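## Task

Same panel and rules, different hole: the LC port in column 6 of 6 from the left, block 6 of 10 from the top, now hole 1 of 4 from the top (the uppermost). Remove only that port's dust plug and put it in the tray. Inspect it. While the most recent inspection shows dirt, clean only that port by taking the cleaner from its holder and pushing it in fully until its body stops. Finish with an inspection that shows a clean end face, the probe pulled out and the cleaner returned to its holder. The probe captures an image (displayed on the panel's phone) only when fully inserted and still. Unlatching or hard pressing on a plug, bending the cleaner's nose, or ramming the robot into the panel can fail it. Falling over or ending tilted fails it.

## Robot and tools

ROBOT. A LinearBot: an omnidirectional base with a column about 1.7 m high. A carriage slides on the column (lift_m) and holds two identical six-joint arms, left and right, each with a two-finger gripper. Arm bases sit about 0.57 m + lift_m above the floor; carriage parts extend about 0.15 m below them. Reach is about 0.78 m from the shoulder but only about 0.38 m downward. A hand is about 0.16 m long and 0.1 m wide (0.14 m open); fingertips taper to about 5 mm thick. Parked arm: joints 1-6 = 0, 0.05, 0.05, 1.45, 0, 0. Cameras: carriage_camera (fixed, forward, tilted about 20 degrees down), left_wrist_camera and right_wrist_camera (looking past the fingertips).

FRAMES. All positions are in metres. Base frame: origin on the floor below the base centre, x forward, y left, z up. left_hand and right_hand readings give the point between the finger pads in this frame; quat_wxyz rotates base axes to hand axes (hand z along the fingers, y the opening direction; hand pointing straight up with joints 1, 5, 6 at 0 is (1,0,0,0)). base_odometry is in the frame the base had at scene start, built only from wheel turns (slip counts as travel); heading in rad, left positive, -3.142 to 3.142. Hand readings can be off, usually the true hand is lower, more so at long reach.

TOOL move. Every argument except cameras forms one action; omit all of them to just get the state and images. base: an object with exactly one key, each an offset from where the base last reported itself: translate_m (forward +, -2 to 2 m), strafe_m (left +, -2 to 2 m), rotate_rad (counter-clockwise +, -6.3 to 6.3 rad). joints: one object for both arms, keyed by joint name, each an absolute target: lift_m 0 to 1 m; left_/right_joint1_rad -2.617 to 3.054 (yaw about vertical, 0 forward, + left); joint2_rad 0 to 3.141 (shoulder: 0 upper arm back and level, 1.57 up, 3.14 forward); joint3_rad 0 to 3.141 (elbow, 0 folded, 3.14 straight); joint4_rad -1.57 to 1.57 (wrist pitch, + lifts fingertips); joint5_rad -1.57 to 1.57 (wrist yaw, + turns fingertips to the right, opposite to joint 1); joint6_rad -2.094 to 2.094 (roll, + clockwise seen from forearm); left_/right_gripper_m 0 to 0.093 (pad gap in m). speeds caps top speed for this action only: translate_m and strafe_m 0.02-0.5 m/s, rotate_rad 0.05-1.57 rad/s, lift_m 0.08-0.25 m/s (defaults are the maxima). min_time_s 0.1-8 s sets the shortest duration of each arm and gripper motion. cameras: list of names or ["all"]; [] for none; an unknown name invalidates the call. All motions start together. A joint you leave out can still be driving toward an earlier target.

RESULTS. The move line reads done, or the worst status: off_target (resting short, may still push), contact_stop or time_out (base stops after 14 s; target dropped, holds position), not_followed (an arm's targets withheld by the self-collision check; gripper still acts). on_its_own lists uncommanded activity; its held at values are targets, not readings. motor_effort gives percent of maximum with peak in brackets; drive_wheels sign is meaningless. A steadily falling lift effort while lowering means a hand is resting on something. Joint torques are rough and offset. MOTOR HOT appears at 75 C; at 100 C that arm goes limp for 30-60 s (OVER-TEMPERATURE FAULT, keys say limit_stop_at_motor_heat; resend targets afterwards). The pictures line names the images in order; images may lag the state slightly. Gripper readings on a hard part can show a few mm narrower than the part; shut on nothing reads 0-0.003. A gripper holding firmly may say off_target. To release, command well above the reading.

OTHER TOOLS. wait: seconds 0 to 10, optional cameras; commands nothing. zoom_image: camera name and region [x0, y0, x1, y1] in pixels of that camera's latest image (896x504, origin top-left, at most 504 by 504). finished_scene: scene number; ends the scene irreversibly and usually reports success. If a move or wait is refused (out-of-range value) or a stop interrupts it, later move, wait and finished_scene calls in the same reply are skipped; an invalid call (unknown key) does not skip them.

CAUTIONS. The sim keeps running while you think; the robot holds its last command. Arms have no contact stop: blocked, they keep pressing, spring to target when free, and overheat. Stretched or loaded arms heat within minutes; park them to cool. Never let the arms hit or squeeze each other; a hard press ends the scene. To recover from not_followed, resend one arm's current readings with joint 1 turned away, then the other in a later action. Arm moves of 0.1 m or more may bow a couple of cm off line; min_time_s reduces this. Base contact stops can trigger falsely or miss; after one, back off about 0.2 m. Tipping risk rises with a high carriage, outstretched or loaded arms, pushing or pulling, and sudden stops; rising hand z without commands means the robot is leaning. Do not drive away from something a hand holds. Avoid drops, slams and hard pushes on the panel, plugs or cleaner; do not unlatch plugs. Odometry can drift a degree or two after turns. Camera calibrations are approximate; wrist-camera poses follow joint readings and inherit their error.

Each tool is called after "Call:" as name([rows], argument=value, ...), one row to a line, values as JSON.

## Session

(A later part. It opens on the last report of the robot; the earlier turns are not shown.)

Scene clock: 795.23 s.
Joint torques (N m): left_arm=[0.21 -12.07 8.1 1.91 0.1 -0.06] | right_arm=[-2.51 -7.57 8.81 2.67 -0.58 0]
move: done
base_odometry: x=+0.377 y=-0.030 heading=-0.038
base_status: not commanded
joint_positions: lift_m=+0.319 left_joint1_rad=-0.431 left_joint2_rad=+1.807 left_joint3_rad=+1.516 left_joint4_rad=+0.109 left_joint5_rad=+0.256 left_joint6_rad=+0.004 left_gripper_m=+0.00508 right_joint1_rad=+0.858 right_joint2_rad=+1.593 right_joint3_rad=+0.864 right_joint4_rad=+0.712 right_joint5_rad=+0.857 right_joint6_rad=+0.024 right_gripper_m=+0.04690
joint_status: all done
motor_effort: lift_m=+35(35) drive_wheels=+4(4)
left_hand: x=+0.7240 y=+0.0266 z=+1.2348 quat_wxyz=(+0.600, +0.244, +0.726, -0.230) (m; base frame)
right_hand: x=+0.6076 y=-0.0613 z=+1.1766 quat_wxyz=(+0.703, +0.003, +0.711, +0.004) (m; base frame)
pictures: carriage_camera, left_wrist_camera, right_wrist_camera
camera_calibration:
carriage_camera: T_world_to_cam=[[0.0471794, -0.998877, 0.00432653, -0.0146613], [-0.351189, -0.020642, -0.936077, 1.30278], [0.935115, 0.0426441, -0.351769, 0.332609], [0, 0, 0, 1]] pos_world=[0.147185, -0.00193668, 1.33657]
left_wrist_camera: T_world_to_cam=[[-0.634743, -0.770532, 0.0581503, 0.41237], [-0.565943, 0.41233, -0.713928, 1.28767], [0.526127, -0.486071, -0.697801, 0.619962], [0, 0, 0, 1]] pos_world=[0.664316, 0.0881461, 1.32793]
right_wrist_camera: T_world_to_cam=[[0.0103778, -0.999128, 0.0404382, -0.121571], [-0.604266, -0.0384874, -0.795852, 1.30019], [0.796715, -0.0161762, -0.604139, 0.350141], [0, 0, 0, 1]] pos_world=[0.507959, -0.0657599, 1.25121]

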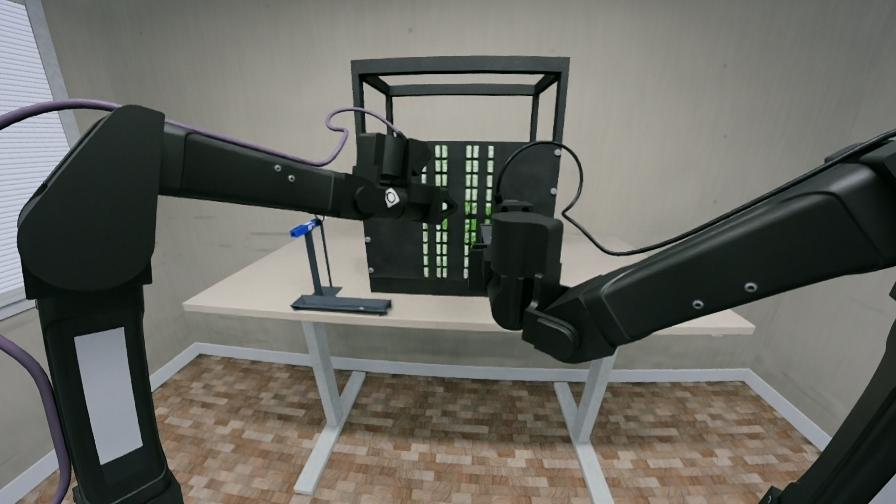

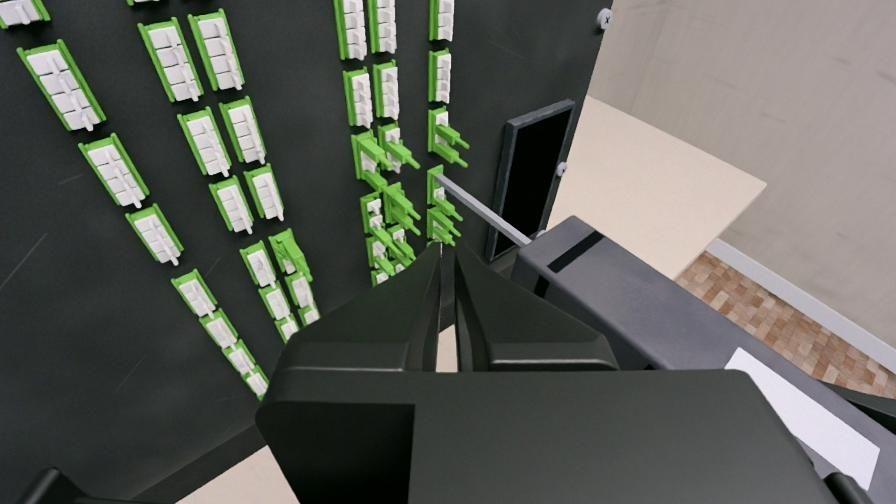

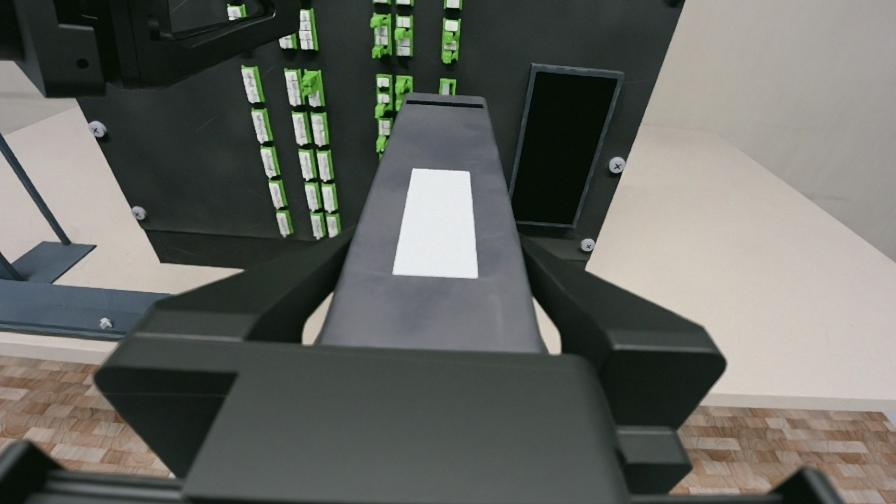

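Call:
move(base={"translate_m":0.003}, joints={"right_joint1_rad":0.815,"right_joint5_rad":0.79}, speeds={"translate_m":0.02}, cameras=[])

Call:
move(joints={"lift_m":0.3175}, cameras=[])

Call:
move(joints={"lift_m":0.32}, cameras=[])

Call:
move(base={"strafe_m":-0.0015}, joints={"lift_m":0.3185}, cameras=["right_wrist_camera"])

Call:
zoom_image(camera="right_wrist_camera", region=[430, 66, 460, 96])

Scene clock: 804.40 s.
Joint torques (N m): left_arm=[0.24 -12.15 8.32 1.9 0.07 -0.13] | right_arm=[-3.97 -7.56 8.77 2.68 -0.77 0]
move: off_target
base_odometry: x=+0.379 y=-0.030 heading=-0.037
base_status: done
joint_positions: lift_m=+0.319 left_joint1_rad=-0.431 left_joint2_rad=+1.807 left_joint3_rad=+1.516 left_joint4_rad=+0.110 left_joint5_rad=+0.256 left_joint6_rad=+0.004 left_gripper_m=+0.00508 right_joint1_rad=+0.863 right_joint2_rad=+1.593 right_joint3_rad=+0.864 right_joint4_rad=+0.711 right_joint5_rad=+0.866 right_joint6_rad=+0.024 right_gripper_m=+0.04690
joint_status: right_joint1_rad off_target (ended at +0.863, target +0.815); right_joint5_rad off_target (ended at +0.866, target +0.790)
motor_effort: lift_m=+35(35) drive_wheels=+4(8)
left_hand: x=+0.7240 y=+0.0266 z=+1.2349 quat_wxyz=(+0.600, +0.244, +0.726, -0.230) (m; base frame)
right_hand: x=+0.6064 y=-0.0610 z=+1.1764 quat_wxyz=(+0.703, +0.005, +0.711, +0.003) (m; base frame)
pictures: none
No camera images: "cameras" was empty.

Scene clock: 804.77 s.
Joint torques (N m): left_arm=[0.08 -12.07 8.44 1.9 0.07 -0.08] | right_arm=[-3.99 -7.46 8.83 2.67 -0.76 0]
move: done
base_odometry: x=+0.379 y=-0.030 heading=-0.037
base_status: not commanded
joint_positions: lift_m=+0.318 left_joint1_rad=-0.431 left_joint2_rad=+1.806 left_joint3_rad=+1.516 left_joint4_rad=+0.110 left_joint5_rad=+0.256 left_joint6_rad=+0.004 left_gripper_m=+0.00508 right_joint1_rad=+0.863 right_joint2_rad=+1.592 right_joint3_rad=+0.864 right_joint4_rad=+0.712 right_joint5_rad=+0.865 right_joint6_rad=+0.024 right_gripper_m=+0.04690
joint_status: all done
motor_effort: lift_m=+33(34) drive_wheels=+4(4)
left_hand: x=+0.7240 y=+0.0266 z=+1.2335 quat_wxyz=(+0.600, +0.244, +0.726, -0.230) (m; base frame)
right_hand: x=+0.6063 y=-0.0609 z=+1.1754 quat_wxyz=(+0.703, +0.005, +0.711, +0.003) (m; base frame)
pictures: none
No camera images: "cameras" was empty.

Scene clock: 805.17 s.
Joint torques (N m): left_arm=[0.17 -11.97 8.61 1.86 0.08 -0.11] | right_arm=[-3.97 -7.49 8.83 2.72 -0.77 0]
move: done
base_odometry: x=+0.379 y=-0.030 heading=-0.037
base_status: not commanded
joint_positions: lift_m=+0.320 left_joint1_rad=-0.431 left_joint2_rad=+1.806 left_joint3_rad=+1.516 left_joint4_rad=+0.111 left_joint5_rad=+0.256 left_joint6_rad=+0.004 left_gripper_m=+0.00508 right_joint1_rad=+0.863 right_joint2_rad=+1.592 right_joint3_rad=+0.864 right_joint4_rad=+0.707 right_joint5_rad=+0.865 right_joint6_rad=+0.024 right_gripper_m=+0.04690
joint_status: all done
motor_effort: lift_m=+34(39) drive_wheels=+4(4)
left_hand: x=+0.7239 y=+0.0266 z=+1.2364 quat_wxyz=(+0.601, +0.244, +0.726, -0.230) (m; base frame)
right_hand: x=+0.6063 y=-0.0610 z=+1.1770 quat_wxyz=(+0.702, +0.004, +0.712, +0.002) (m; base frame)
pictures: none
No camera images: "cameras" was empty.

Scene clock: 805.67 s.
Joint torques (N m): left_arm=[0.13 -12.08 8.5 1.86 0.09 -0.08] | right_arm=[-3.88 -7.42 8.83 2.69 -0.68 0]
move: done
base_odometry: x=+0.379 y=-0.031 heading=-0.037
base_status: done
joint_positions: lift_m=+0.319 left_joint1_rad=-0.431 left_joint2_rad=+1.806 left_joint3_rad=+1.516 left_joint4_rad=+0.111 left_joint5_rad=+0.256 left_joint6_rad=+0.004 left_gripper_m=+0.00508 right_joint1_rad=+0.863 right_joint2_rad=+1.592 right_joint3_rad=+0.864 right_joint4_rad=+0.709 right_joint5_rad=+0.862 right_joint6_rad=+0.024 right_gripper_m=+0.04690
joint_status: all done
motor_effort: lift_m=+33(34) drive_wheels=+4(9)
left_hand: x=+0.7240 y=+0.0267 z=+1.2350 quat_wxyz=(+0.601, +0.244, +0.726, -0.231) (m; base frame)
right_hand: x=+0.6063 y=-0.0606 z=+1.1761 quat_wxyz=(+0.703, +0.003, +0.711, +0.004) (m; base frame)
pictures: right_wrist_camera
camera_calibration:
right_wrist_camera: T_world_to_cam=[[0.0100487, -0.999084, 0.0415894, -0.12192], [-0.605039, -0.0391889, -0.79523, 1.29883], [0.796132, -0.0171722, -0.604879, 0.352093], [0, 0, 0, 1]] pos_world=[0.506756, -0.0648626, 1.25091]

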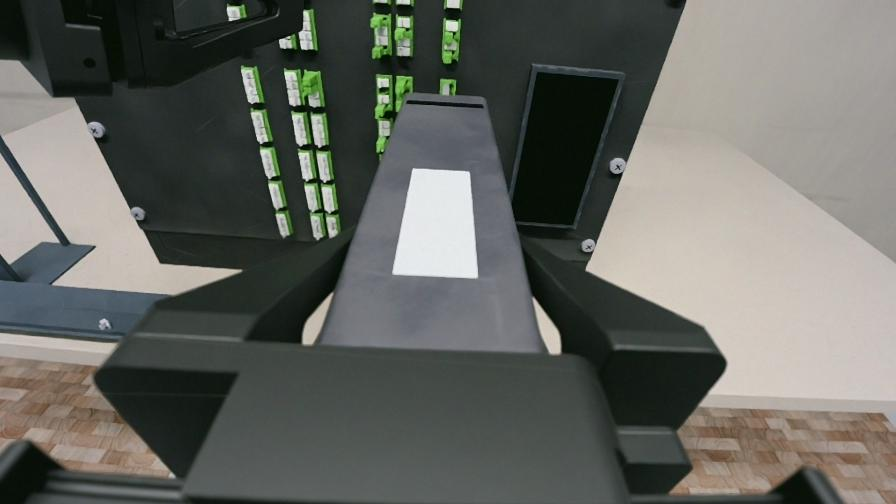

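Scaled by 16.800 from the camera's 896x504 image, which has a finer 1280x720 frame.

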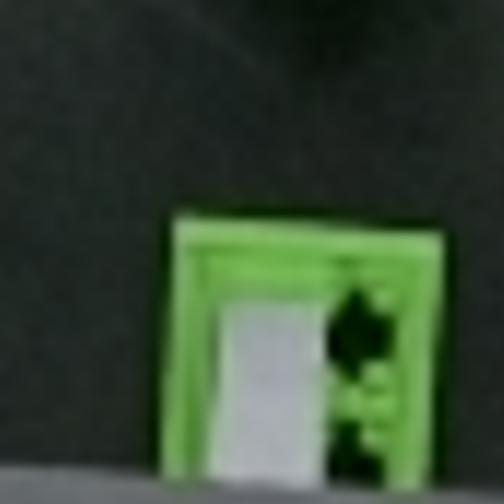

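Call:
move(base={"strafe_m":-0.003}, joints={"lift_m":0.3155}, cameras=[])

Call:
move(base={"translate_m":0.002}, speeds={"translate_m":0.02}, cameras=["right_wrist_camera"])

Call:
zoom_image(camera="right_wrist_camera", region=[430, 66, 460, 96])

Scene clock: 817.50 s.
Joint torques (N m): left_arm=[0.05 -12.07 8.51 1.93 0.06 -0.1] | right_arm=[-3.89 -7.39 8.81 2.62 -0.69 0]
move: done
base_odometry: x=+0.379 y=-0.034 heading=-0.037
base_status: done
joint_positions: lift_m=+0.315 left_joint1_rad=-0.431 left_joint2_rad=+1.805 left_joint3_rad=+1.516 left_joint4_rad=+0.108 left_joint5_rad=+0.257 left_joint6_rad=+0.004 left_gripper_m=+0.00508 right_joint1_rad=+0.862 right_joint2_rad=+1.591 right_joint3_rad=+0.864 right_joint4_rad=+0.717 right_joint5_rad=+0.855 right_joint6_rad=+0.024 right_gripper_m=+0.04690
joint_status: all done
motor_effort: lift_m=+34(37) drive_wheels=+5(9)
left_hand: x=+0.7238 y=+0.0267 z=+1.2316 quat_wxyz=(+0.600, +0.244, +0.726, -0.231) (m; base frame)
right_hand: x=+0.6065 y=-0.0597 z=+1.1746 quat_wxyz=(+0.705, +0.003, +0.710, +0.008) (m; base frame)
pictures: none
No camera images: "cameras" was empty.

Scene clock: 818.07 s.
Joint torques (N m): left_arm=[0.21 -11.97 8.51 1.87 0.07 -0.09] | right_arm=[-4.4 -7.32 8.79 2.62 -0.81 0]
move: done
base_odometry: x=+0.381 y=-0.034 heading=-0.036
base_status: done
joint_positions: lift_m=+0.315 left_joint1_rad=-0.431 left_joint2_rad=+1.805 left_joint3_rad=+1.516 left_joint4_rad=+0.109 left_joint5_rad=+0.257 left_joint6_rad=+0.004 left_gripper_m=+0.00508 right_joint1_rad=+0.868 right_joint2_rad=+1.590 right_joint3_rad=+0.864 right_joint4_rad=+0.717 right_joint5_rad=+0.866 right_joint6_rad=+0.024 right_gripper_m=+0.04690
joint_status: not commanded
motor_effort: lift_m=+34(34) drive_wheels=+4(11)
left_hand: x=+0.7237 y=+0.0268 z=+1.2320 quat_wxyz=(+0.600, +0.244, +0.726, -0.231) (m; base frame)
right_hand: x=+0.6048 y=-0.0593 z=+1.1749 quat_wxyz=(+0.705, +0.005, +0.709, +0.007) (m; base frame)
pictures: right_wrist_camera
camera_calibration:
right_wrist_camera: T_world_to_cam=[[0.0113636, -0.99932, 0.0350835, -0.113763], [-0.600375, -0.0348764, -0.798958, 1.29884], [0.799638, -0.0119842, -0.600363, 0.345418], [0, 0, 0, 1]] pos_world=[0.504876, -0.0642469, 1.24909]

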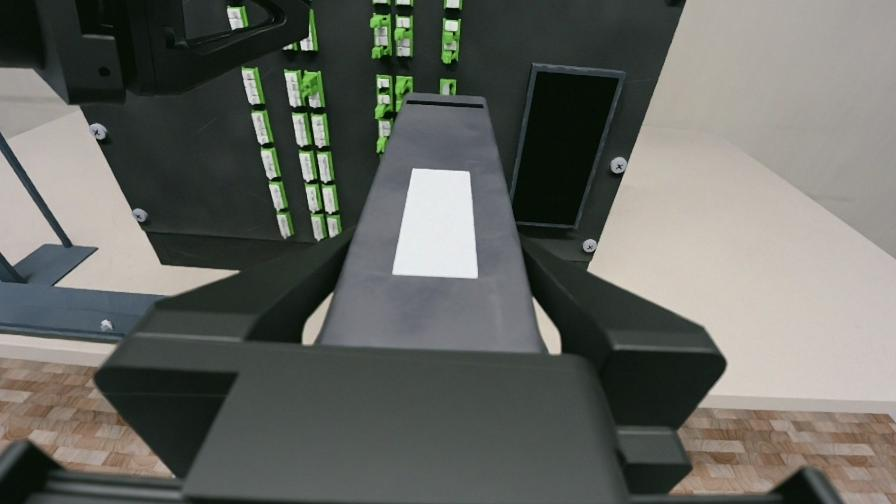

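Scaled by 16.800 from the camera's 896x504 image, which has a finer 1280x720 frame.

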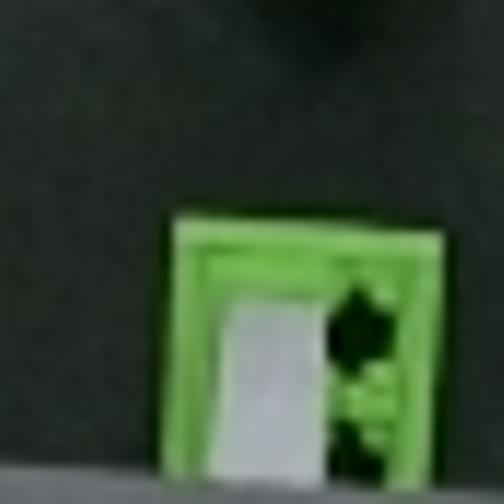

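Call:
wait(seconds=2.5)

Call:
zoom_image(camera="right_wrist_camera", region=[500, 40, 640, 240])

Call:
zoom_image(camera="left_wrist_camera", region=[410, 140, 490, 220])

Scene clock: 826.00 s.
Joint torques (N m): left_arm=[0.12 -11.89 8.38 1.89 0.07 -0.09] | right_arm=[-4.42 -7.32 8.81 2.62 -0.78 0]
base_odometry: x=+0.381 y=-0.034 heading=-0.036
base_status: done
joint_positions: lift_m=+0.315 left_joint1_rad=-0.431 left_joint2_rad=+1.805 left_joint3_rad=+1.516 left_joint4_rad=+0.109 left_joint5_rad=+0.257 left_joint6_rad=+0.004 left_gripper_m=+0.00508 right_joint1_rad=+0.868 right_joint2_rad=+1.590 right_joint3_rad=+0.864 right_joint4_rad=+0.717 right_joint5_rad=+0.866 right_joint6_rad=+0.024 right_gripper_m=+0.04690
joint_status: not commanded
motor_effort: lift_m=+34(34) drive_wheels=+4(11)
left_hand: x=+0.7237 y=+0.0268 z=+1.2320 quat_wxyz=(+0.600, +0.244, +0.726, -0.231) (m; base frame)
right_hand: x=+0.6048 y=-0.0593 z=+1.1749 quat_wxyz=(+0.705, +0.005, +0.709, +0.007) (m; base frame)
wait: 2.50 s; at rest from the start
pictures: carriage_camera, left_wrist_camera, right_wrist_camera
camera_calibration:
carriage_camera: T_world_to_cam=[[0.0471794, -0.998877, 0.00432653, -0.0146457], [-0.351189, -0.020642, -0.936077, 1.29941], [0.935115, 0.0426441, -0.351769, 0.331343], [0, 0, 0, 1]] pos_world=[0.147185, -0.00193668, 1.33297]
left_wrist_camera: T_world_to_cam=[[-0.635333, -0.770053, 0.0580496, 0.413063], [-0.565001, 0.412277, -0.714704, 1.28571], [0.526428, -0.486873, -0.697014, 0.617068], [0, 0, 0, 1]] pos_world=[0.664019, 0.0884445, 1.32503]
right_wrist_camera: T_world_to_cam=[[0.0113636, -0.99932, 0.0350835, -0.113763], [-0.600375, -0.0348764, -0.798958, 1.29884], [0.799638, -0.0119842, -0.600363, 0.345418], [0, 0, 0, 1]] pos_world=[0.504876, -0.0642469, 1.24909]

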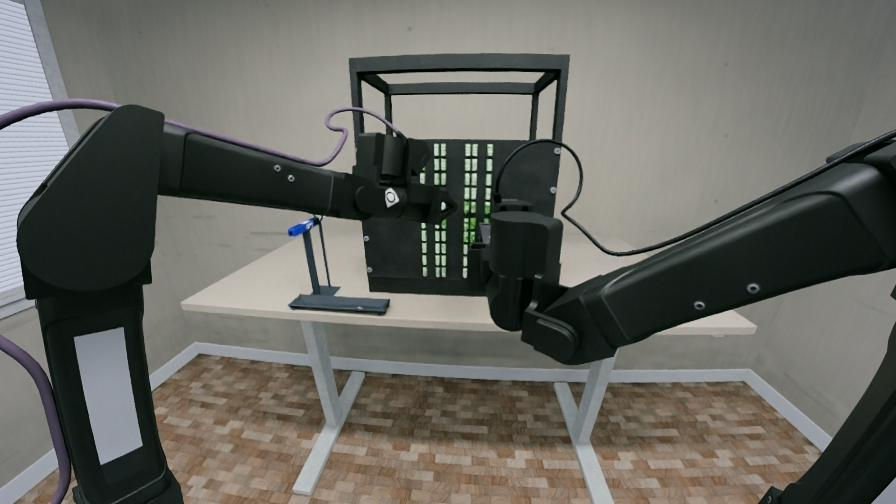

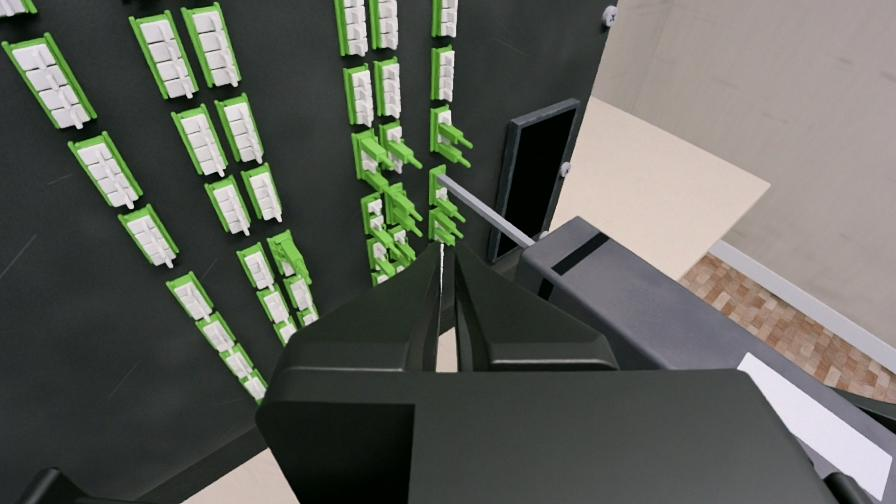

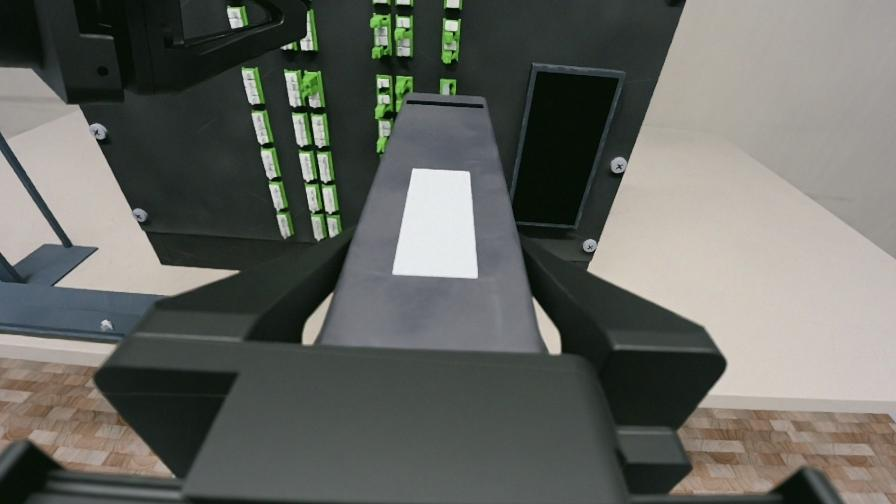

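Scaled by 2.520 from the camera's 896x504 image, which has a finer 1280x720 frame.

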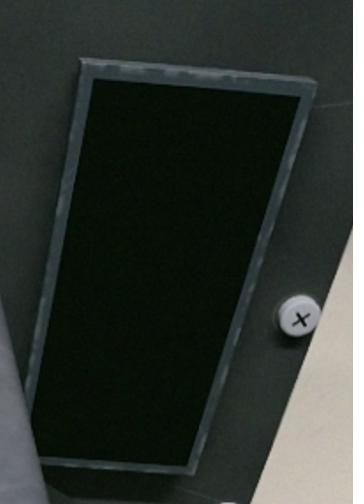

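Scaled by 6.300 from the camera's 896x504 image, which has a finer 1280x720 frame.

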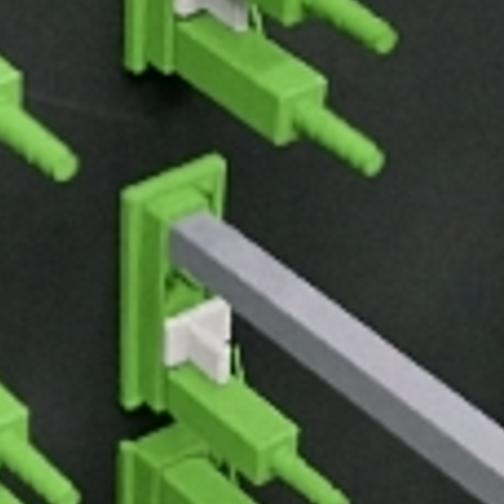

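Call:
move(base={"strafe_m":-0.005}, cameras=[])

Call:
move(joints={"lift_m":0.3175}, cameras=[])

Call:
move(joints={"lift_m":0.314}, cameras=[])

Call:
move(base={"translate_m":0.002}, joints={"lift_m":0.3165}, speeds={"translate_m":0.02}, cameras=["right_wrist_camera"])

Call:
zoom_image(camera="right_wrist_camera", region=[430, 66, 460, 96])

Scene clock: 835.53 s.
Joint torques (N m): left_arm=[0.32 -11.99 8.44 1.86 0.06 -0.04] | right_arm=[-4.44 -7.31 8.83 2.62 -0.66 -0.01]
move: done
base_odometry: x=+0.381 y=-0.039 heading=-0.036
base_status: done
joint_positions: lift_m=+0.315 left_joint1_rad=-0.432 left_joint2_rad=+1.805 left_joint3_rad=+1.516 left_joint4_rad=+0.109 left_joint5_rad=+0.257 left_joint6_rad=+0.004 left_gripper_m=+0.00508 right_joint1_rad=+0.868 right_joint2_rad=+1.590 right_joint3_rad=+0.864 right_joint4_rad=+0.717 right_joint5_rad=+0.855 right_joint6_rad=+0.024 right_gripper_m=+0.04690
joint_status: not commanded
motor_effort: lift_m=+34(34) drive_wheels=+5(7)
left_hand: x=+0.7234 y=+0.0261 z=+1.2320 quat_wxyz=(+0.600, +0.245, +0.726, -0.231) (m; base frame)
right_hand: x=+0.6048 y=-0.0573 z=+1.1749 quat_wxyz=(+0.705, +0.001, +0.709, +0.010) (m; base frame)
pictures: none
No camera images: "cameras" was empty.

Scene clock: 835.90 s.
Joint torques (N m): left_arm=[0.18 -11.92 8.43 1.86 0.09 -0.09] | right_arm=[-4.37 -7.35 8.8 2.67 -0.64 -0.03]
move: done
base_odometry: x=+0.381 y=-0.039 heading=-0.036
base_status: not commanded
joint_positions: lift_m=+0.317 left_joint1_rad=-0.432 left_joint2_rad=+1.805 left_joint3_rad=+1.516 left_joint4_rad=+0.110 left_joint5_rad=+0.257 left_joint6_rad=+0.004 left_gripper_m=+0.00508 right_joint1_rad=+0.868 right_joint2_rad=+1.590 right_joint3_rad=+0.864 right_joint4_rad=+0.712 right_joint5_rad=+0.853 right_joint6_rad=+0.026 right_gripper_m=+0.04690
joint_status: all done
motor_effort: lift_m=+35(40) drive_wheels=+5(5)
left_hand: x=+0.7233 y=+0.0261 z=+1.2345 quat_wxyz=(+0.601, +0.245, +0.725, -0.231) (m; base frame)
right_hand: x=+0.6048 y=-0.0569 z=+1.1761 quat_wxyz=(+0.704, +0.000, +0.710, +0.011) (m; base frame)
pictures: none
No camera images: "cameras" was empty.

Scene clock: 836.37 s.
Joint torques (N m): left_arm=[0.09 -11.96 8.47 1.87 0.06 -0.06] | right_arm=[-4.38 -7.32 8.81 2.58 -0.64 -0.03]
move: done
base_odometry: x=+0.381 y=-0.039 heading=-0.036
base_status: not commanded
joint_positions: lift_m=+0.314 left_joint1_rad=-0.432 left_joint2_rad=+1.804 left_joint3_rad=+1.516 left_joint4_rad=+0.109 left_joint5_rad=+0.257 left_joint6_rad=+0.004 left_gripper_m=+0.00508 right_joint1_rad=+0.868 right_joint2_rad=+1.590 right_joint3_rad=+0.864 right_joint4_rad=+0.720 right_joint5_rad=+0.852 right_joint6_rad=+0.026 right_gripper_m=+0.04690
joint_status: all done
motor_effort: lift_m=+34(41) drive_wheels=+4(5)
left_hand: x=+0.7232 y=+0.0262 z=+1.2309 quat_wxyz=(+0.600, +0.245, +0.725, -0.231) (m; base frame)
right_hand: x=+0.6048 y=-0.0569 z=+1.1741 quat_wxyz=(+0.706, +0.002, +0.709, +0.013) (m; base frame)
pictures: none
No camera images: "cameras" was empty.

Scene clock: 836.87 s.
Joint torques (N m): left_arm=[0.31 -11.73 8.46 1.85 0.07 -0.08] | right_arm=[-4.9 -7.32 8.83 2.63 -0.72 -0.02]
move: done
base_odometry: x=+0.383 y=-0.039 heading=-0.036
base_status: done
joint_positions: lift_m=+0.316 left_joint1_rad=-0.432 left_joint2_rad=+1.802 left_joint3_rad=+1.518 left_joint4_rad=+0.110 left_joint5_rad=+0.257 left_joint6_rad=+0.004 left_gripper_m=+0.00508 right_joint1_rad=+0.875 right_joint2_rad=+1.590 right_joint3_rad=+0.864 right_joint4_rad=+0.715 right_joint5_rad=+0.860 right_joint6_rad=+0.026 right_gripper_m=+0.04690
joint_status: all done
motor_effort: lift_m=+34(42) drive_wheels=+3(10)
left_hand: x=+0.7230 y=+0.0263 z=+1.2354 quat_wxyz=(+0.602, +0.245, +0.724, -0.231) (m; base frame)
right_hand: x=+0.6033 y=-0.0558 z=+1.1757 quat_wxyz=(+0.704, +0.001, +0.710, +0.011) (m; base frame)
pictures: right_wrist_camera
camera_calibration:
right_wrist_camera: T_world_to_cam=[[0.0239615, -0.999136, 0.033965, -0.116517], [-0.600589, -0.0415472, -0.798478, 1.29777], [0.799199, -0.00126632, -0.601065, 0.348855], [0, 0, 0, 1]] pos_world=[0.503414, -0.0620554, 1.24988]

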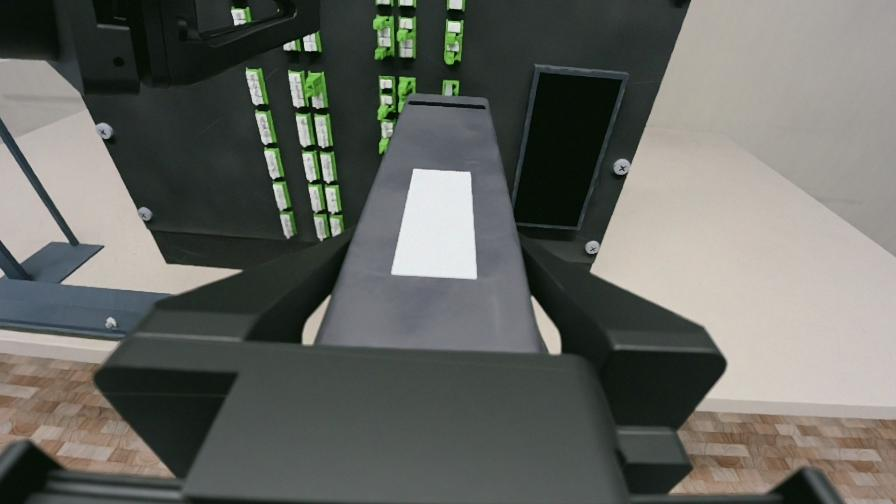

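Scaled by 16.800 from the camera's 896x504 image, which has a finer 1280x720 frame.

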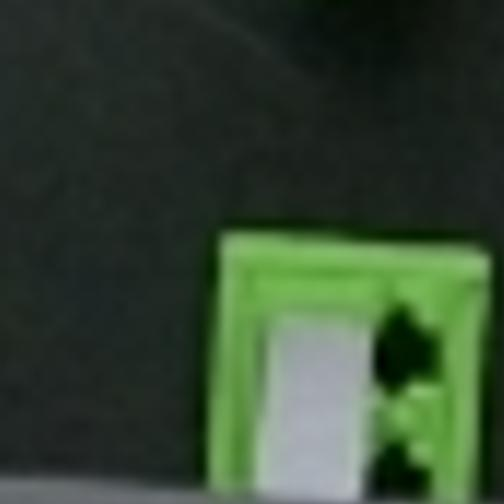

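Call:
move(base={"translate_m":0.003}, speeds={"translate_m":0.02}, cameras=[])

Call:
move(joints={"lift_m":0.3145}, cameras=[])

Call:
wait(seconds=1.5, cameras=["right_wrist_camera","left_wrist_camera"])

Call:
zoom_image(camera="right_wrist_camera", region=[430, 66, 460, 96])

Call:
zoom_image(camera="left_wrist_camera", region=[410, 140, 490, 220])

Scene clock: 842.20 s.
Joint torques (N m): left_arm=[0.14 -11.71 8.27 1.89 0.08 -0.04] | right_arm=[-5.81 -7.27 8.81 2.63 -0.85 -0.03]
move: done
base_odometry: x=+0.386 y=-0.039 heading=-0.036
base_status: done
joint_positions: lift_m=+0.316 left_joint1_rad=-0.432 left_joint2_rad=+1.802 left_joint3_rad=+1.518 left_joint4_rad=+0.110 left_joint5_rad=+0.257 left_joint6_rad=+0.004 left_gripper_m=+0.00508 right_joint1_rad=+0.884 right_joint2_rad=+1.590 right_joint3_rad=+0.864 right_joint4_rad=+0.715 right_joint5_rad=+0.874 right_joint6_rad=+0.026 right_gripper_m=+0.04690
joint_status: not commanded
motor_effort: lift_m=+34(34) drive_wheels=+5(11)
left_hand: x=+0.7230 y=+0.0263 z=+1.2354 quat_wxyz=(+0.602, +0.245, +0.724, -0.231) (m; base frame)
right_hand: x=+0.6008 y=-0.0546 z=+1.1759 quat_wxyz=(+0.704, +0.002, +0.710, +0.010) (m; base frame)
pictures: none
No camera images: "cameras" was empty.

Scene clock: 842.57 s.
Joint torques (N m): left_arm=[0.27 -11.74 8.32 1.83 0.08 -0.08] | right_arm=[-5.81 -7.1 8.75 2.62 -0.85 -0.03]
move: done
base_odometry: x=+0.386 y=-0.039 heading=-0.036
base_status: not commanded
joint_positions: lift_m=+0.314 left_joint1_rad=-0.432 left_joint2_rad=+1.802 left_joint3_rad=+1.518 left_joint4_rad=+0.109 left_joint5_rad=+0.257 left_joint6_rad=+0.004 left_gripper_m=+0.00508 right_joint1_rad=+0.884 right_joint2_rad=+1.588 right_joint3_rad=+0.864 right_joint4_rad=+0.716 right_joint5_rad=+0.873 right_joint6_rad=+0.026 right_gripper_m=+0.04690
joint_status: all done
motor_effort: lift_m=+34(35) drive_wheels=+5(5)
left_hand: x=+0.7229 y=+0.0263 z=+1.2332 quat_wxyz=(+0.602, +0.245, +0.724, -0.231) (m; base frame)
right_hand: x=+0.6006 y=-0.0546 z=+1.1748 quat_wxyz=(+0.705, +0.003, +0.709, +0.011) (m; base frame)
pictures: none
No camera images: "cameras" was empty.

Scene clock: 844.07 s.
Joint torques (N m): left_arm=[0.34 -11.63 8.25 1.91 0.09 -0.11] | right_arm=[-5.79 -7.12 8.81 2.62 -0.85 -0.02]
base_odometry: x=+0.386 y=-0.039 heading=-0.036
base_status: not commanded
joint_positions: lift_m=+0.314 left_joint1_rad=-0.432 left_joint2_rad=+1.802 left_joint3_rad=+1.518 left_joint4_rad=+0.109 left_joint5_rad=+0.257 left_joint6_rad=+0.004 left_gripper_m=+0.00508 right_joint1_rad=+0.884 right_joint2_rad=+1.588 right_joint3_rad=+0.864 right_joint4_rad=+0.716 right_joint5_rad=+0.873 right_joint6_rad=+0.026 right_gripper_m=+0.04690
joint_status: all done
motor_effort: lift_m=+34(35) drive_wheels=+5(5)
left_hand: x=+0.7229 y=+0.0263 z=+1.2332 quat_wxyz=(+0.602, +0.245, +0.724, -0.231) (m; base frame)
right_hand: x=+0.6006 y=-0.0546 z=+1.1748 quat_wxyz=(+0.705, +0.003, +0.709, +0.011) (m; base frame)
wait: 1.50 s; at rest by 0.27 s
pictures: left_wrist_camera, right_wrist_camera
camera_calibration:
left_wrist_camera: T_world_to_cam=[[-0.63674, -0.768965, 0.0570493, 0.414321], [-0.561652, 0.411838, -0.717591, 1.28747], [0.528307, -0.488961, -0.694125, 0.613283], [0, 0, 0, 1]] pos_world=[0.662923, 0.0882412, 1.32593]
right_wrist_camera: T_world_to_cam=[[0.020425, -0.999287, 0.0317399, -0.110567], [-0.599046, -0.0376488, -0.799829, 1.29649], [0.800454, -0.00267712, -0.599388, 0.347684], [0, 0, 0, 1]] pos_world=[0.500608, -0.0607464, 1.24887]

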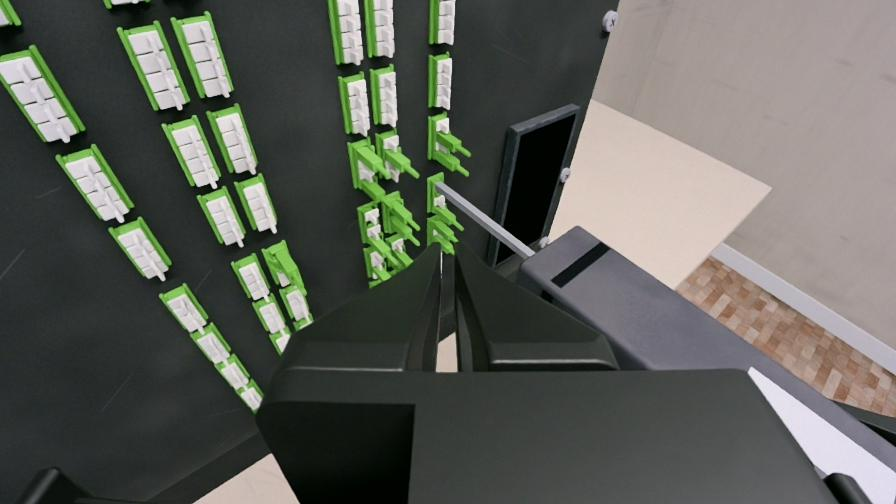

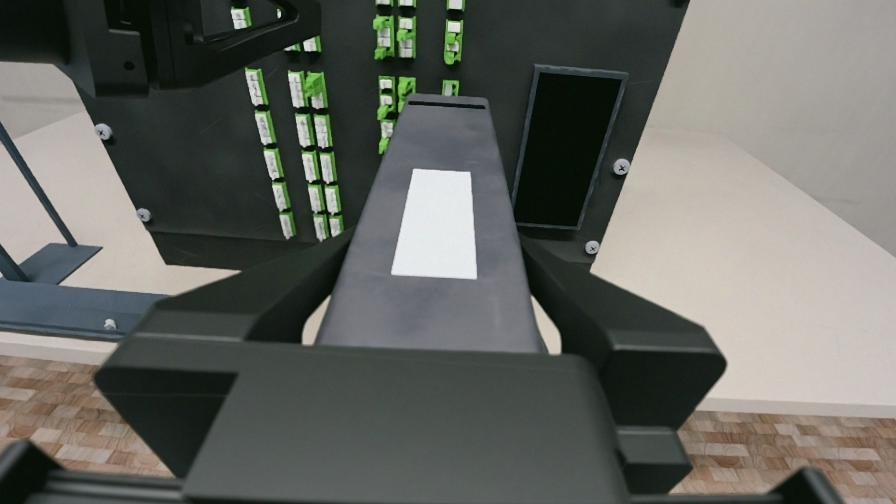

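Scaled by 16.800 from the camera's 896x504 image, which has a finer 1280x720 frame.

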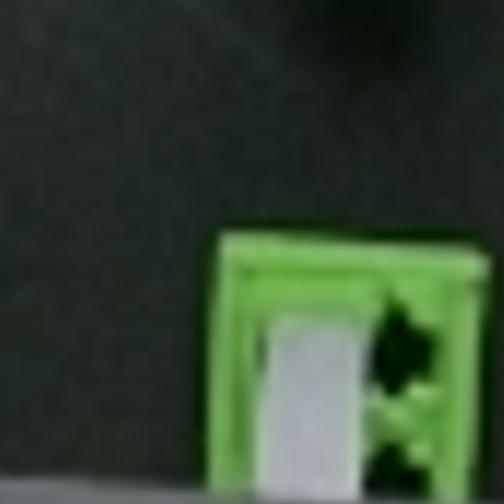

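Scaled by 6.300 from the camera's 896x504 image, which has a finer 1280x720 frame.

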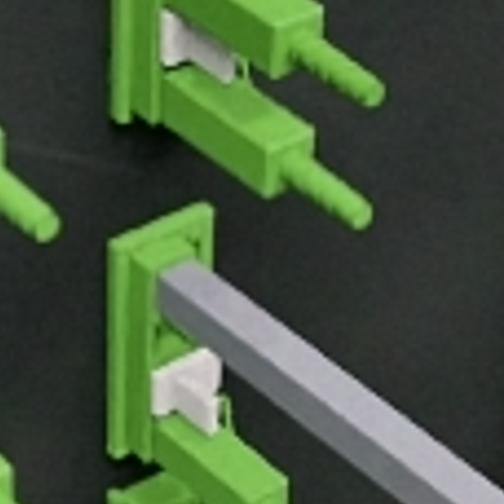

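Call:
move(base={"strafe_m":0.003}, cameras=[])

Call:
move(base={"strafe_m":-0.003}, joints={"lift_m":0.3175}, cameras=[])

Call:
move(joints={"lift_m":0.3195}, cameras=[])

Call:
move(joints={"lift_m":0.3165}, cameras=["right_wrist_camera"])

Call:
zoom_image(camera="right_wrist_camera", region=[430, 66, 460, 96])

Scene clock: 853.23 s.
Joint torques (N m): left_arm=[0.27 -11.64 8.36 1.89 0.06 -0.1] | right_arm=[-5.57 -7.06 8.83 2.61 -0.86 -0.02]
move: done
base_odometry: x=+0.386 y=-0.036 heading=-0.037
base_status: done
joint_positions: lift_m=+0.314 left_joint1_rad=-0.430 left_joint2_rad=+1.802 left_joint3_rad=+1.518 left_joint4_rad=+0.109 left_joint5_rad=+0.257 left_joint6_rad=+0.004 left_gripper_m=+0.00508 right_joint1_rad=+0.882 right_joint2_rad=+1.588 right_joint3_rad=+0.864 right_joint4_rad=+0.716 right_joint5_rad=+0.875 right_joint6_rad=+0.026 right_gripper_m=+0.04690
joint_status: not commanded
motor_effort: lift_m=+34(34) drive_wheels=+5(7)
left_hand: x=+0.7234 y=+0.0272 z=+1.2332 quat_wxyz=(+0.602, +0.244, +0.725, -0.231) (m; base frame)
right_hand: x=+0.6013 y=-0.0559 z=+1.1750 quat_wxyz=(+0.705, +0.004, +0.709, +0.010) (m; base frame)
pictures: none
No camera images: "cameras" was empty.

Scene clock: 853.77 s.
Joint torques (N m): left_arm=[0.03 -11.29 8.34 1.9 0.07 -0.08] | right_arm=[-5.44 -7.15 8.88 2.69 -0.78 -0.03]
move: done
base_odometry: x=+0.385 y=-0.039 heading=-0.036
base_status: done
joint_positions: lift_m=+0.317 left_joint1_rad=-0.430 left_joint2_rad=+1.801 left_joint3_rad=+1.518 left_joint4_rad=+0.110 left_joint5_rad=+0.257 left_joint6_rad=+0.004 left_gripper_m=+0.00508 right_joint1_rad=+0.881 right_joint2_rad=+1.588 right_joint3_rad=+0.864 right_joint4_rad=+0.709 right_joint5_rad=+0.867 right_joint6_rad=+0.027 right_gripper_m=+0.04690
joint_status: all done
motor_effort: lift_m=+35(41) drive_wheels=+5(11)
left_hand: x=+0.7231 y=+0.0271 z=+1.2372 quat_wxyz=(+0.603, +0.244, +0.724, -0.231) (m; base frame)
right_hand: x=+0.6015 y=-0.0550 z=+1.1766 quat_wxyz=(+0.704, +0.001, +0.710, +0.010) (m; base frame)
pictures: none
No camera images: "cameras" was empty.

Scene clock: 854.20 s.
Joint torques (N m): left_arm=[0.06 -11.56 8.25 1.87 0.06 -0.11] | right_arm=[-5.48 -7.09 8.84 2.76 -0.78 -0.09]
move: done
base_odometry: x=+0.385 y=-0.039 heading=-0.036
base_status: not commanded
joint_positions: lift_m=+0.319 left_joint1_rad=-0.430 left_joint2_rad=+1.801 left_joint3_rad=+1.518 left_joint4_rad=+0.110 left_joint5_rad=+0.257 left_joint6_rad=+0.004 left_gripper_m=+0.00508 right_joint1_rad=+0.881 right_joint2_rad=+1.588 right_joint3_rad=+0.864 right_joint4_rad=+0.703 right_joint5_rad=+0.867 right_joint6_rad=+0.032 right_gripper_m=+0.04690
joint_status: all done
motor_effort: lift_m=+35(37) drive_wheels=+5(5)
left_hand: x=+0.7231 y=+0.0271 z=+1.2392 quat_wxyz=(+0.603, +0.244, +0.724, -0.231) (m; base frame)
right_hand: x=+0.6015 y=-0.0551 z=+1.1775 quat_wxyz=(+0.702, +0.001, +0.712, +0.010) (m; base frame)
pictures: none
No camera images: "cameras" was empty.

Scene clock: 854.67 s.
Joint torques (N m): left_arm=[0.09 -11.36 8.31 1.82 0.1 -0.1] | right_arm=[-5.42 -7.02 8.83 2.69 -0.78 -0.09]
move: done
base_odometry: x=+0.385 y=-0.039 heading=-0.036
base_status: not commanded
joint_positions: lift_m=+0.316 left_joint1_rad=-0.430 left_joint2_rad=+1.801 left_joint3_rad=+1.518 left_joint4_rad=+0.109 left_joint5_rad=+0.257 left_joint6_rad=+0.004 left_gripper_m=+0.00508 right_joint1_rad=+0.881 right_joint2_rad=+1.587 right_joint3_rad=+0.864 right_joint4_rad=+0.710 right_joint5_rad=+0.867 right_joint6_rad=+0.031 right_gripper_m=+0.04690
joint_status: all done
motor_effort: lift_m=+34(38) drive_wheels=+5(5)
left_hand: x=+0.7230 y=+0.0272 z=+1.2360 quat_wxyz=(+0.602, +0.244, +0.724, -0.231) (m; base frame)
right_hand: x=+0.6015 y=-0.0550 z=+1.1759 quat_wxyz=(+0.704, +0.002, +0.710, +0.012) (m; base frame)
pictures: right_wrist_camera
camera_calibration:
right_wrist_camera: T_world_to_cam=[[0.0231197, -0.999249, 0.0310911, -0.111878], [-0.601923, -0.038744, -0.797613, 1.29698], [0.798219, -0.000273893, -0.602367, 0.352616], [0, 0, 0, 1]] pos_world=[0.501807, -0.0614472, 1.25038]

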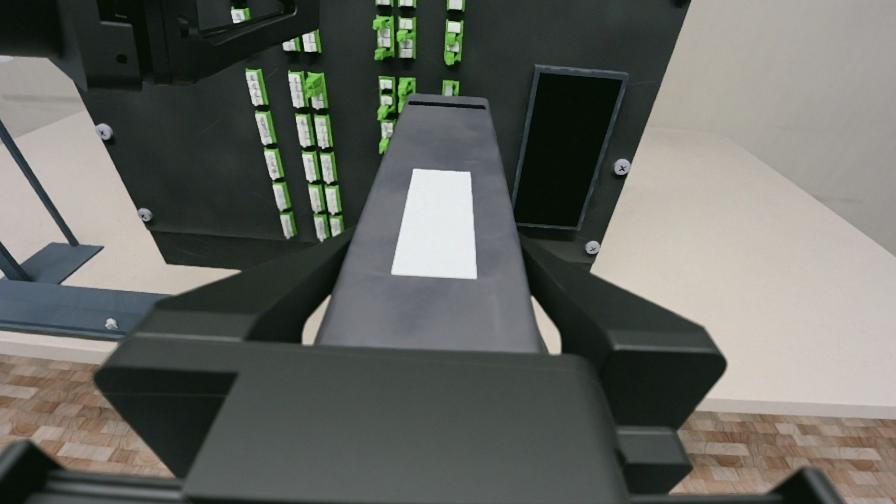

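Scaled by 16.800 from the camera's 896x504 image, which has a finer 1280x720 frame.

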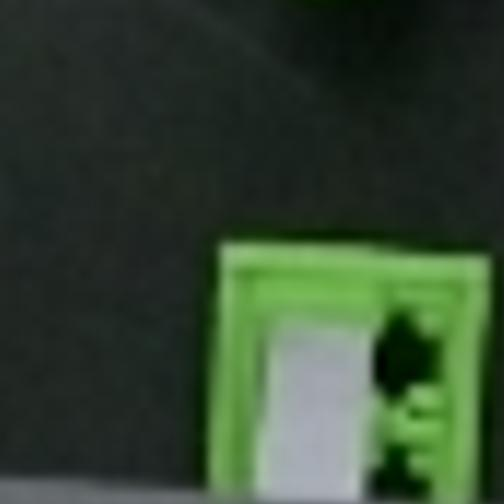

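Call:
move(base={"strafe_m":-0.004}, joints={"lift_m":0.318}, cameras=[])

Call:
move(joints={"lift_m":0.3145}, cameras=[])

Call:
move(joints={"lift_m":0.3125}, cameras=[])

Call:
move(joints={"lift_m":0.316}, cameras=["right_wrist_camera"])

Call:
zoom_image(camera="right_wrist_camera", region=[430, 66, 460, 96])

Scene clock: 863.13 s.
Joint torques (N m): left_arm=[0.18 -11.21 8.46 1.86 0.02 -0.06] | right_arm=[-5.44 -7.06 8.84 2.72 -0.71 -0.09]
move: done
base_odometry: x=+0.385 y=-0.043 heading=-0.036
base_status: done
joint_positions: lift_m=+0.318 left_joint1_rad=-0.431 left_joint2_rad=+1.801 left_joint3_rad=+1.518 left_joint4_rad=+0.110 left_joint5_rad=+0.258 left_joint6_rad=+0.004 left_gripper_m=+0.00508 right_joint1_rad=+0.881 right_joint2_rad=+1.587 right_joint3_rad=+0.864 right_joint4_rad=+0.708 right_joint5_rad=+0.858 right_joint6_rad=+0.031 right_gripper_m=+0.04690
joint_status: all done
motor_effort: lift_m=+35(43) drive_wheels=+5(10)
left_hand: x=+0.7227 y=+0.0265 z=+1.2377 quat_wxyz=(+0.603, +0.245, +0.723, -0.232) (m; base frame)
right_hand: x=+0.6015 y=-0.0535 z=+1.1769 quat_wxyz=(+0.703, -0.001, +0.711, +0.015) (m; base frame)
pictures: none
No camera images: "cameras" was empty.

Scene clock: 863.60 s.
Joint torques (N m): left_arm=[0.24 -11.23 8.27 1.87 0.08 -0.07] | right_arm=[-5.45 -7.08 8.83 2.63 -0.73 -0.04]
move: done
base_odometry: x=+0.385 y=-0.043 heading=-0.036
base_status: not commanded
joint_positions: lift_m=+0.314 left_joint1_rad=-0.431 left_joint2_rad=+1.801 left_joint3_rad=+1.518 left_joint4_rad=+0.109 left_joint5_rad=+0.258 left_joint6_rad=+0.004 left_gripper_m=+0.00508 right_joint1_rad=+0.881 right_joint2_rad=+1.587 right_joint3_rad=+0.864 right_joint4_rad=+0.716 right_joint5_rad=+0.858 right_joint6_rad=+0.027 right_gripper_m=+0.04690
joint_status: all done
motor_effort: lift_m=+34(34) drive_wheels=+5(5)
left_hand: x=+0.7226 y=+0.0266 z=+1.2343 quat_wxyz=(+0.602, +0.245, +0.724, -0.232) (m; base frame)
right_hand: x=+0.6015 y=-0.0535 z=+1.1751 quat_wxyz=(+0.705, -0.001, +0.709, +0.015) (m; base frame)
pictures: none
No camera images: "cameras" was empty.

Scene clock: 864.00 s.
Joint torques (N m): left_arm=[0.21 -11.28 8.43 1.86 0.07 -0.11] | right_arm=[-5.45 -7.05 8.8 2.55 -0.7 0.03]
move: done
base_odometry: x=+0.385 y=-0.043 heading=-0.036
base_status: not commanded
joint_positions: lift_m=+0.312 left_joint1_rad=-0.431 left_joint2_rad=+1.801 left_joint3_rad=+1.518 left_joint4_rad=+0.109 left_joint5_rad=+0.258 left_joint6_rad=+0.004 left_gripper_m=+0.00508 right_joint1_rad=+0.881 right_joint2_rad=+1.587 right_joint3_rad=+0.864 right_joint4_rad=+0.722 right_joint5_rad=+0.858 right_joint6_rad=+0.021 right_gripper_m=+0.04690
joint_status: all done
motor_effort: lift_m=+33(34) drive_wheels=+5(5)
left_hand: x=+0.7226 y=+0.0266 z=+1.2322 quat_wxyz=(+0.602, +0.245, +0.724, -0.231) (m; base frame)
right_hand: x=+0.6015 y=-0.0536 z=+1.1743 quat_wxyz=(+0.707, -0.001, +0.707, +0.015) (m; base frame)
pictures: none
No camera images: "cameras" was empty.

Scene clock: 864.43 s.
Joint torques (N m): left_arm=[0.32 -11.22 8.35 1.9 0.04 -0.11] | right_arm=[-5.46 -6.94 8.83 2.61 -0.69 0.03]
move: done
base_odometry: x=+0.385 y=-0.043 heading=-0.036
base_status: not commanded
joint_positions: lift_m=+0.316 left_joint1_rad=-0.431 left_joint2_rad=+1.800 left_joint3_rad=+1.519 left_joint4_rad=+0.110 left_joint5_rad=+0.258 left_joint6_rad=+0.004 left_gripper_m=+0.00508 right_joint1_rad=+0.881 right_joint2_rad=+1.587 right_joint3_rad=+0.864 right_joint4_rad=+0.716 right_joint5_rad=+0.857 right_joint6_rad=+0.022 right_gripper_m=+0.04690
joint_status: all done
motor_effort: lift_m=+34(37) drive_wheels=+5(5)
left_hand: x=+0.7226 y=+0.0266 z=+1.2371 quat_wxyz=(+0.604, +0.245, +0.723, -0.232) (m; base frame)
right_hand: x=+0.6015 y=-0.0534 z=+1.1765 quat_wxyz=(+0.705, -0.003, +0.709, +0.014) (m; base frame)
pictures: right_wrist_camera
camera_calibration:
right_wrist_camera: T_world_to_cam=[[0.0326616, -0.998834, 0.0355474, -0.121133], [-0.598383, -0.0480299, -0.799769, 1.2974], [0.800544, 0.00485078, -0.599254, 0.3482], [0, 0, 0, 1]] pos_world=[0.501549, -0.060367, 1.25059]

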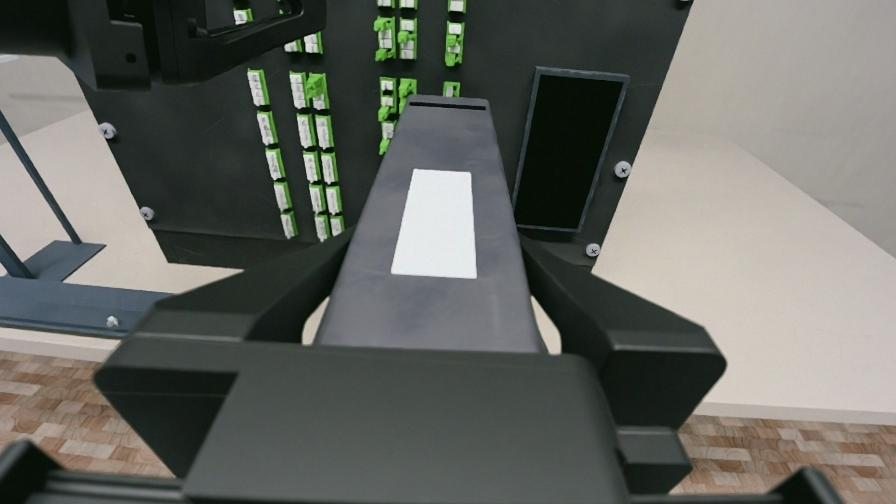

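Scaled by 16.800 from the camera's 896x504 image, which has a finer 1280x720 frame.

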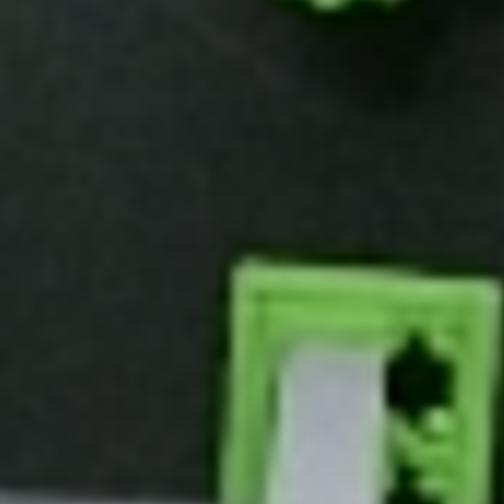

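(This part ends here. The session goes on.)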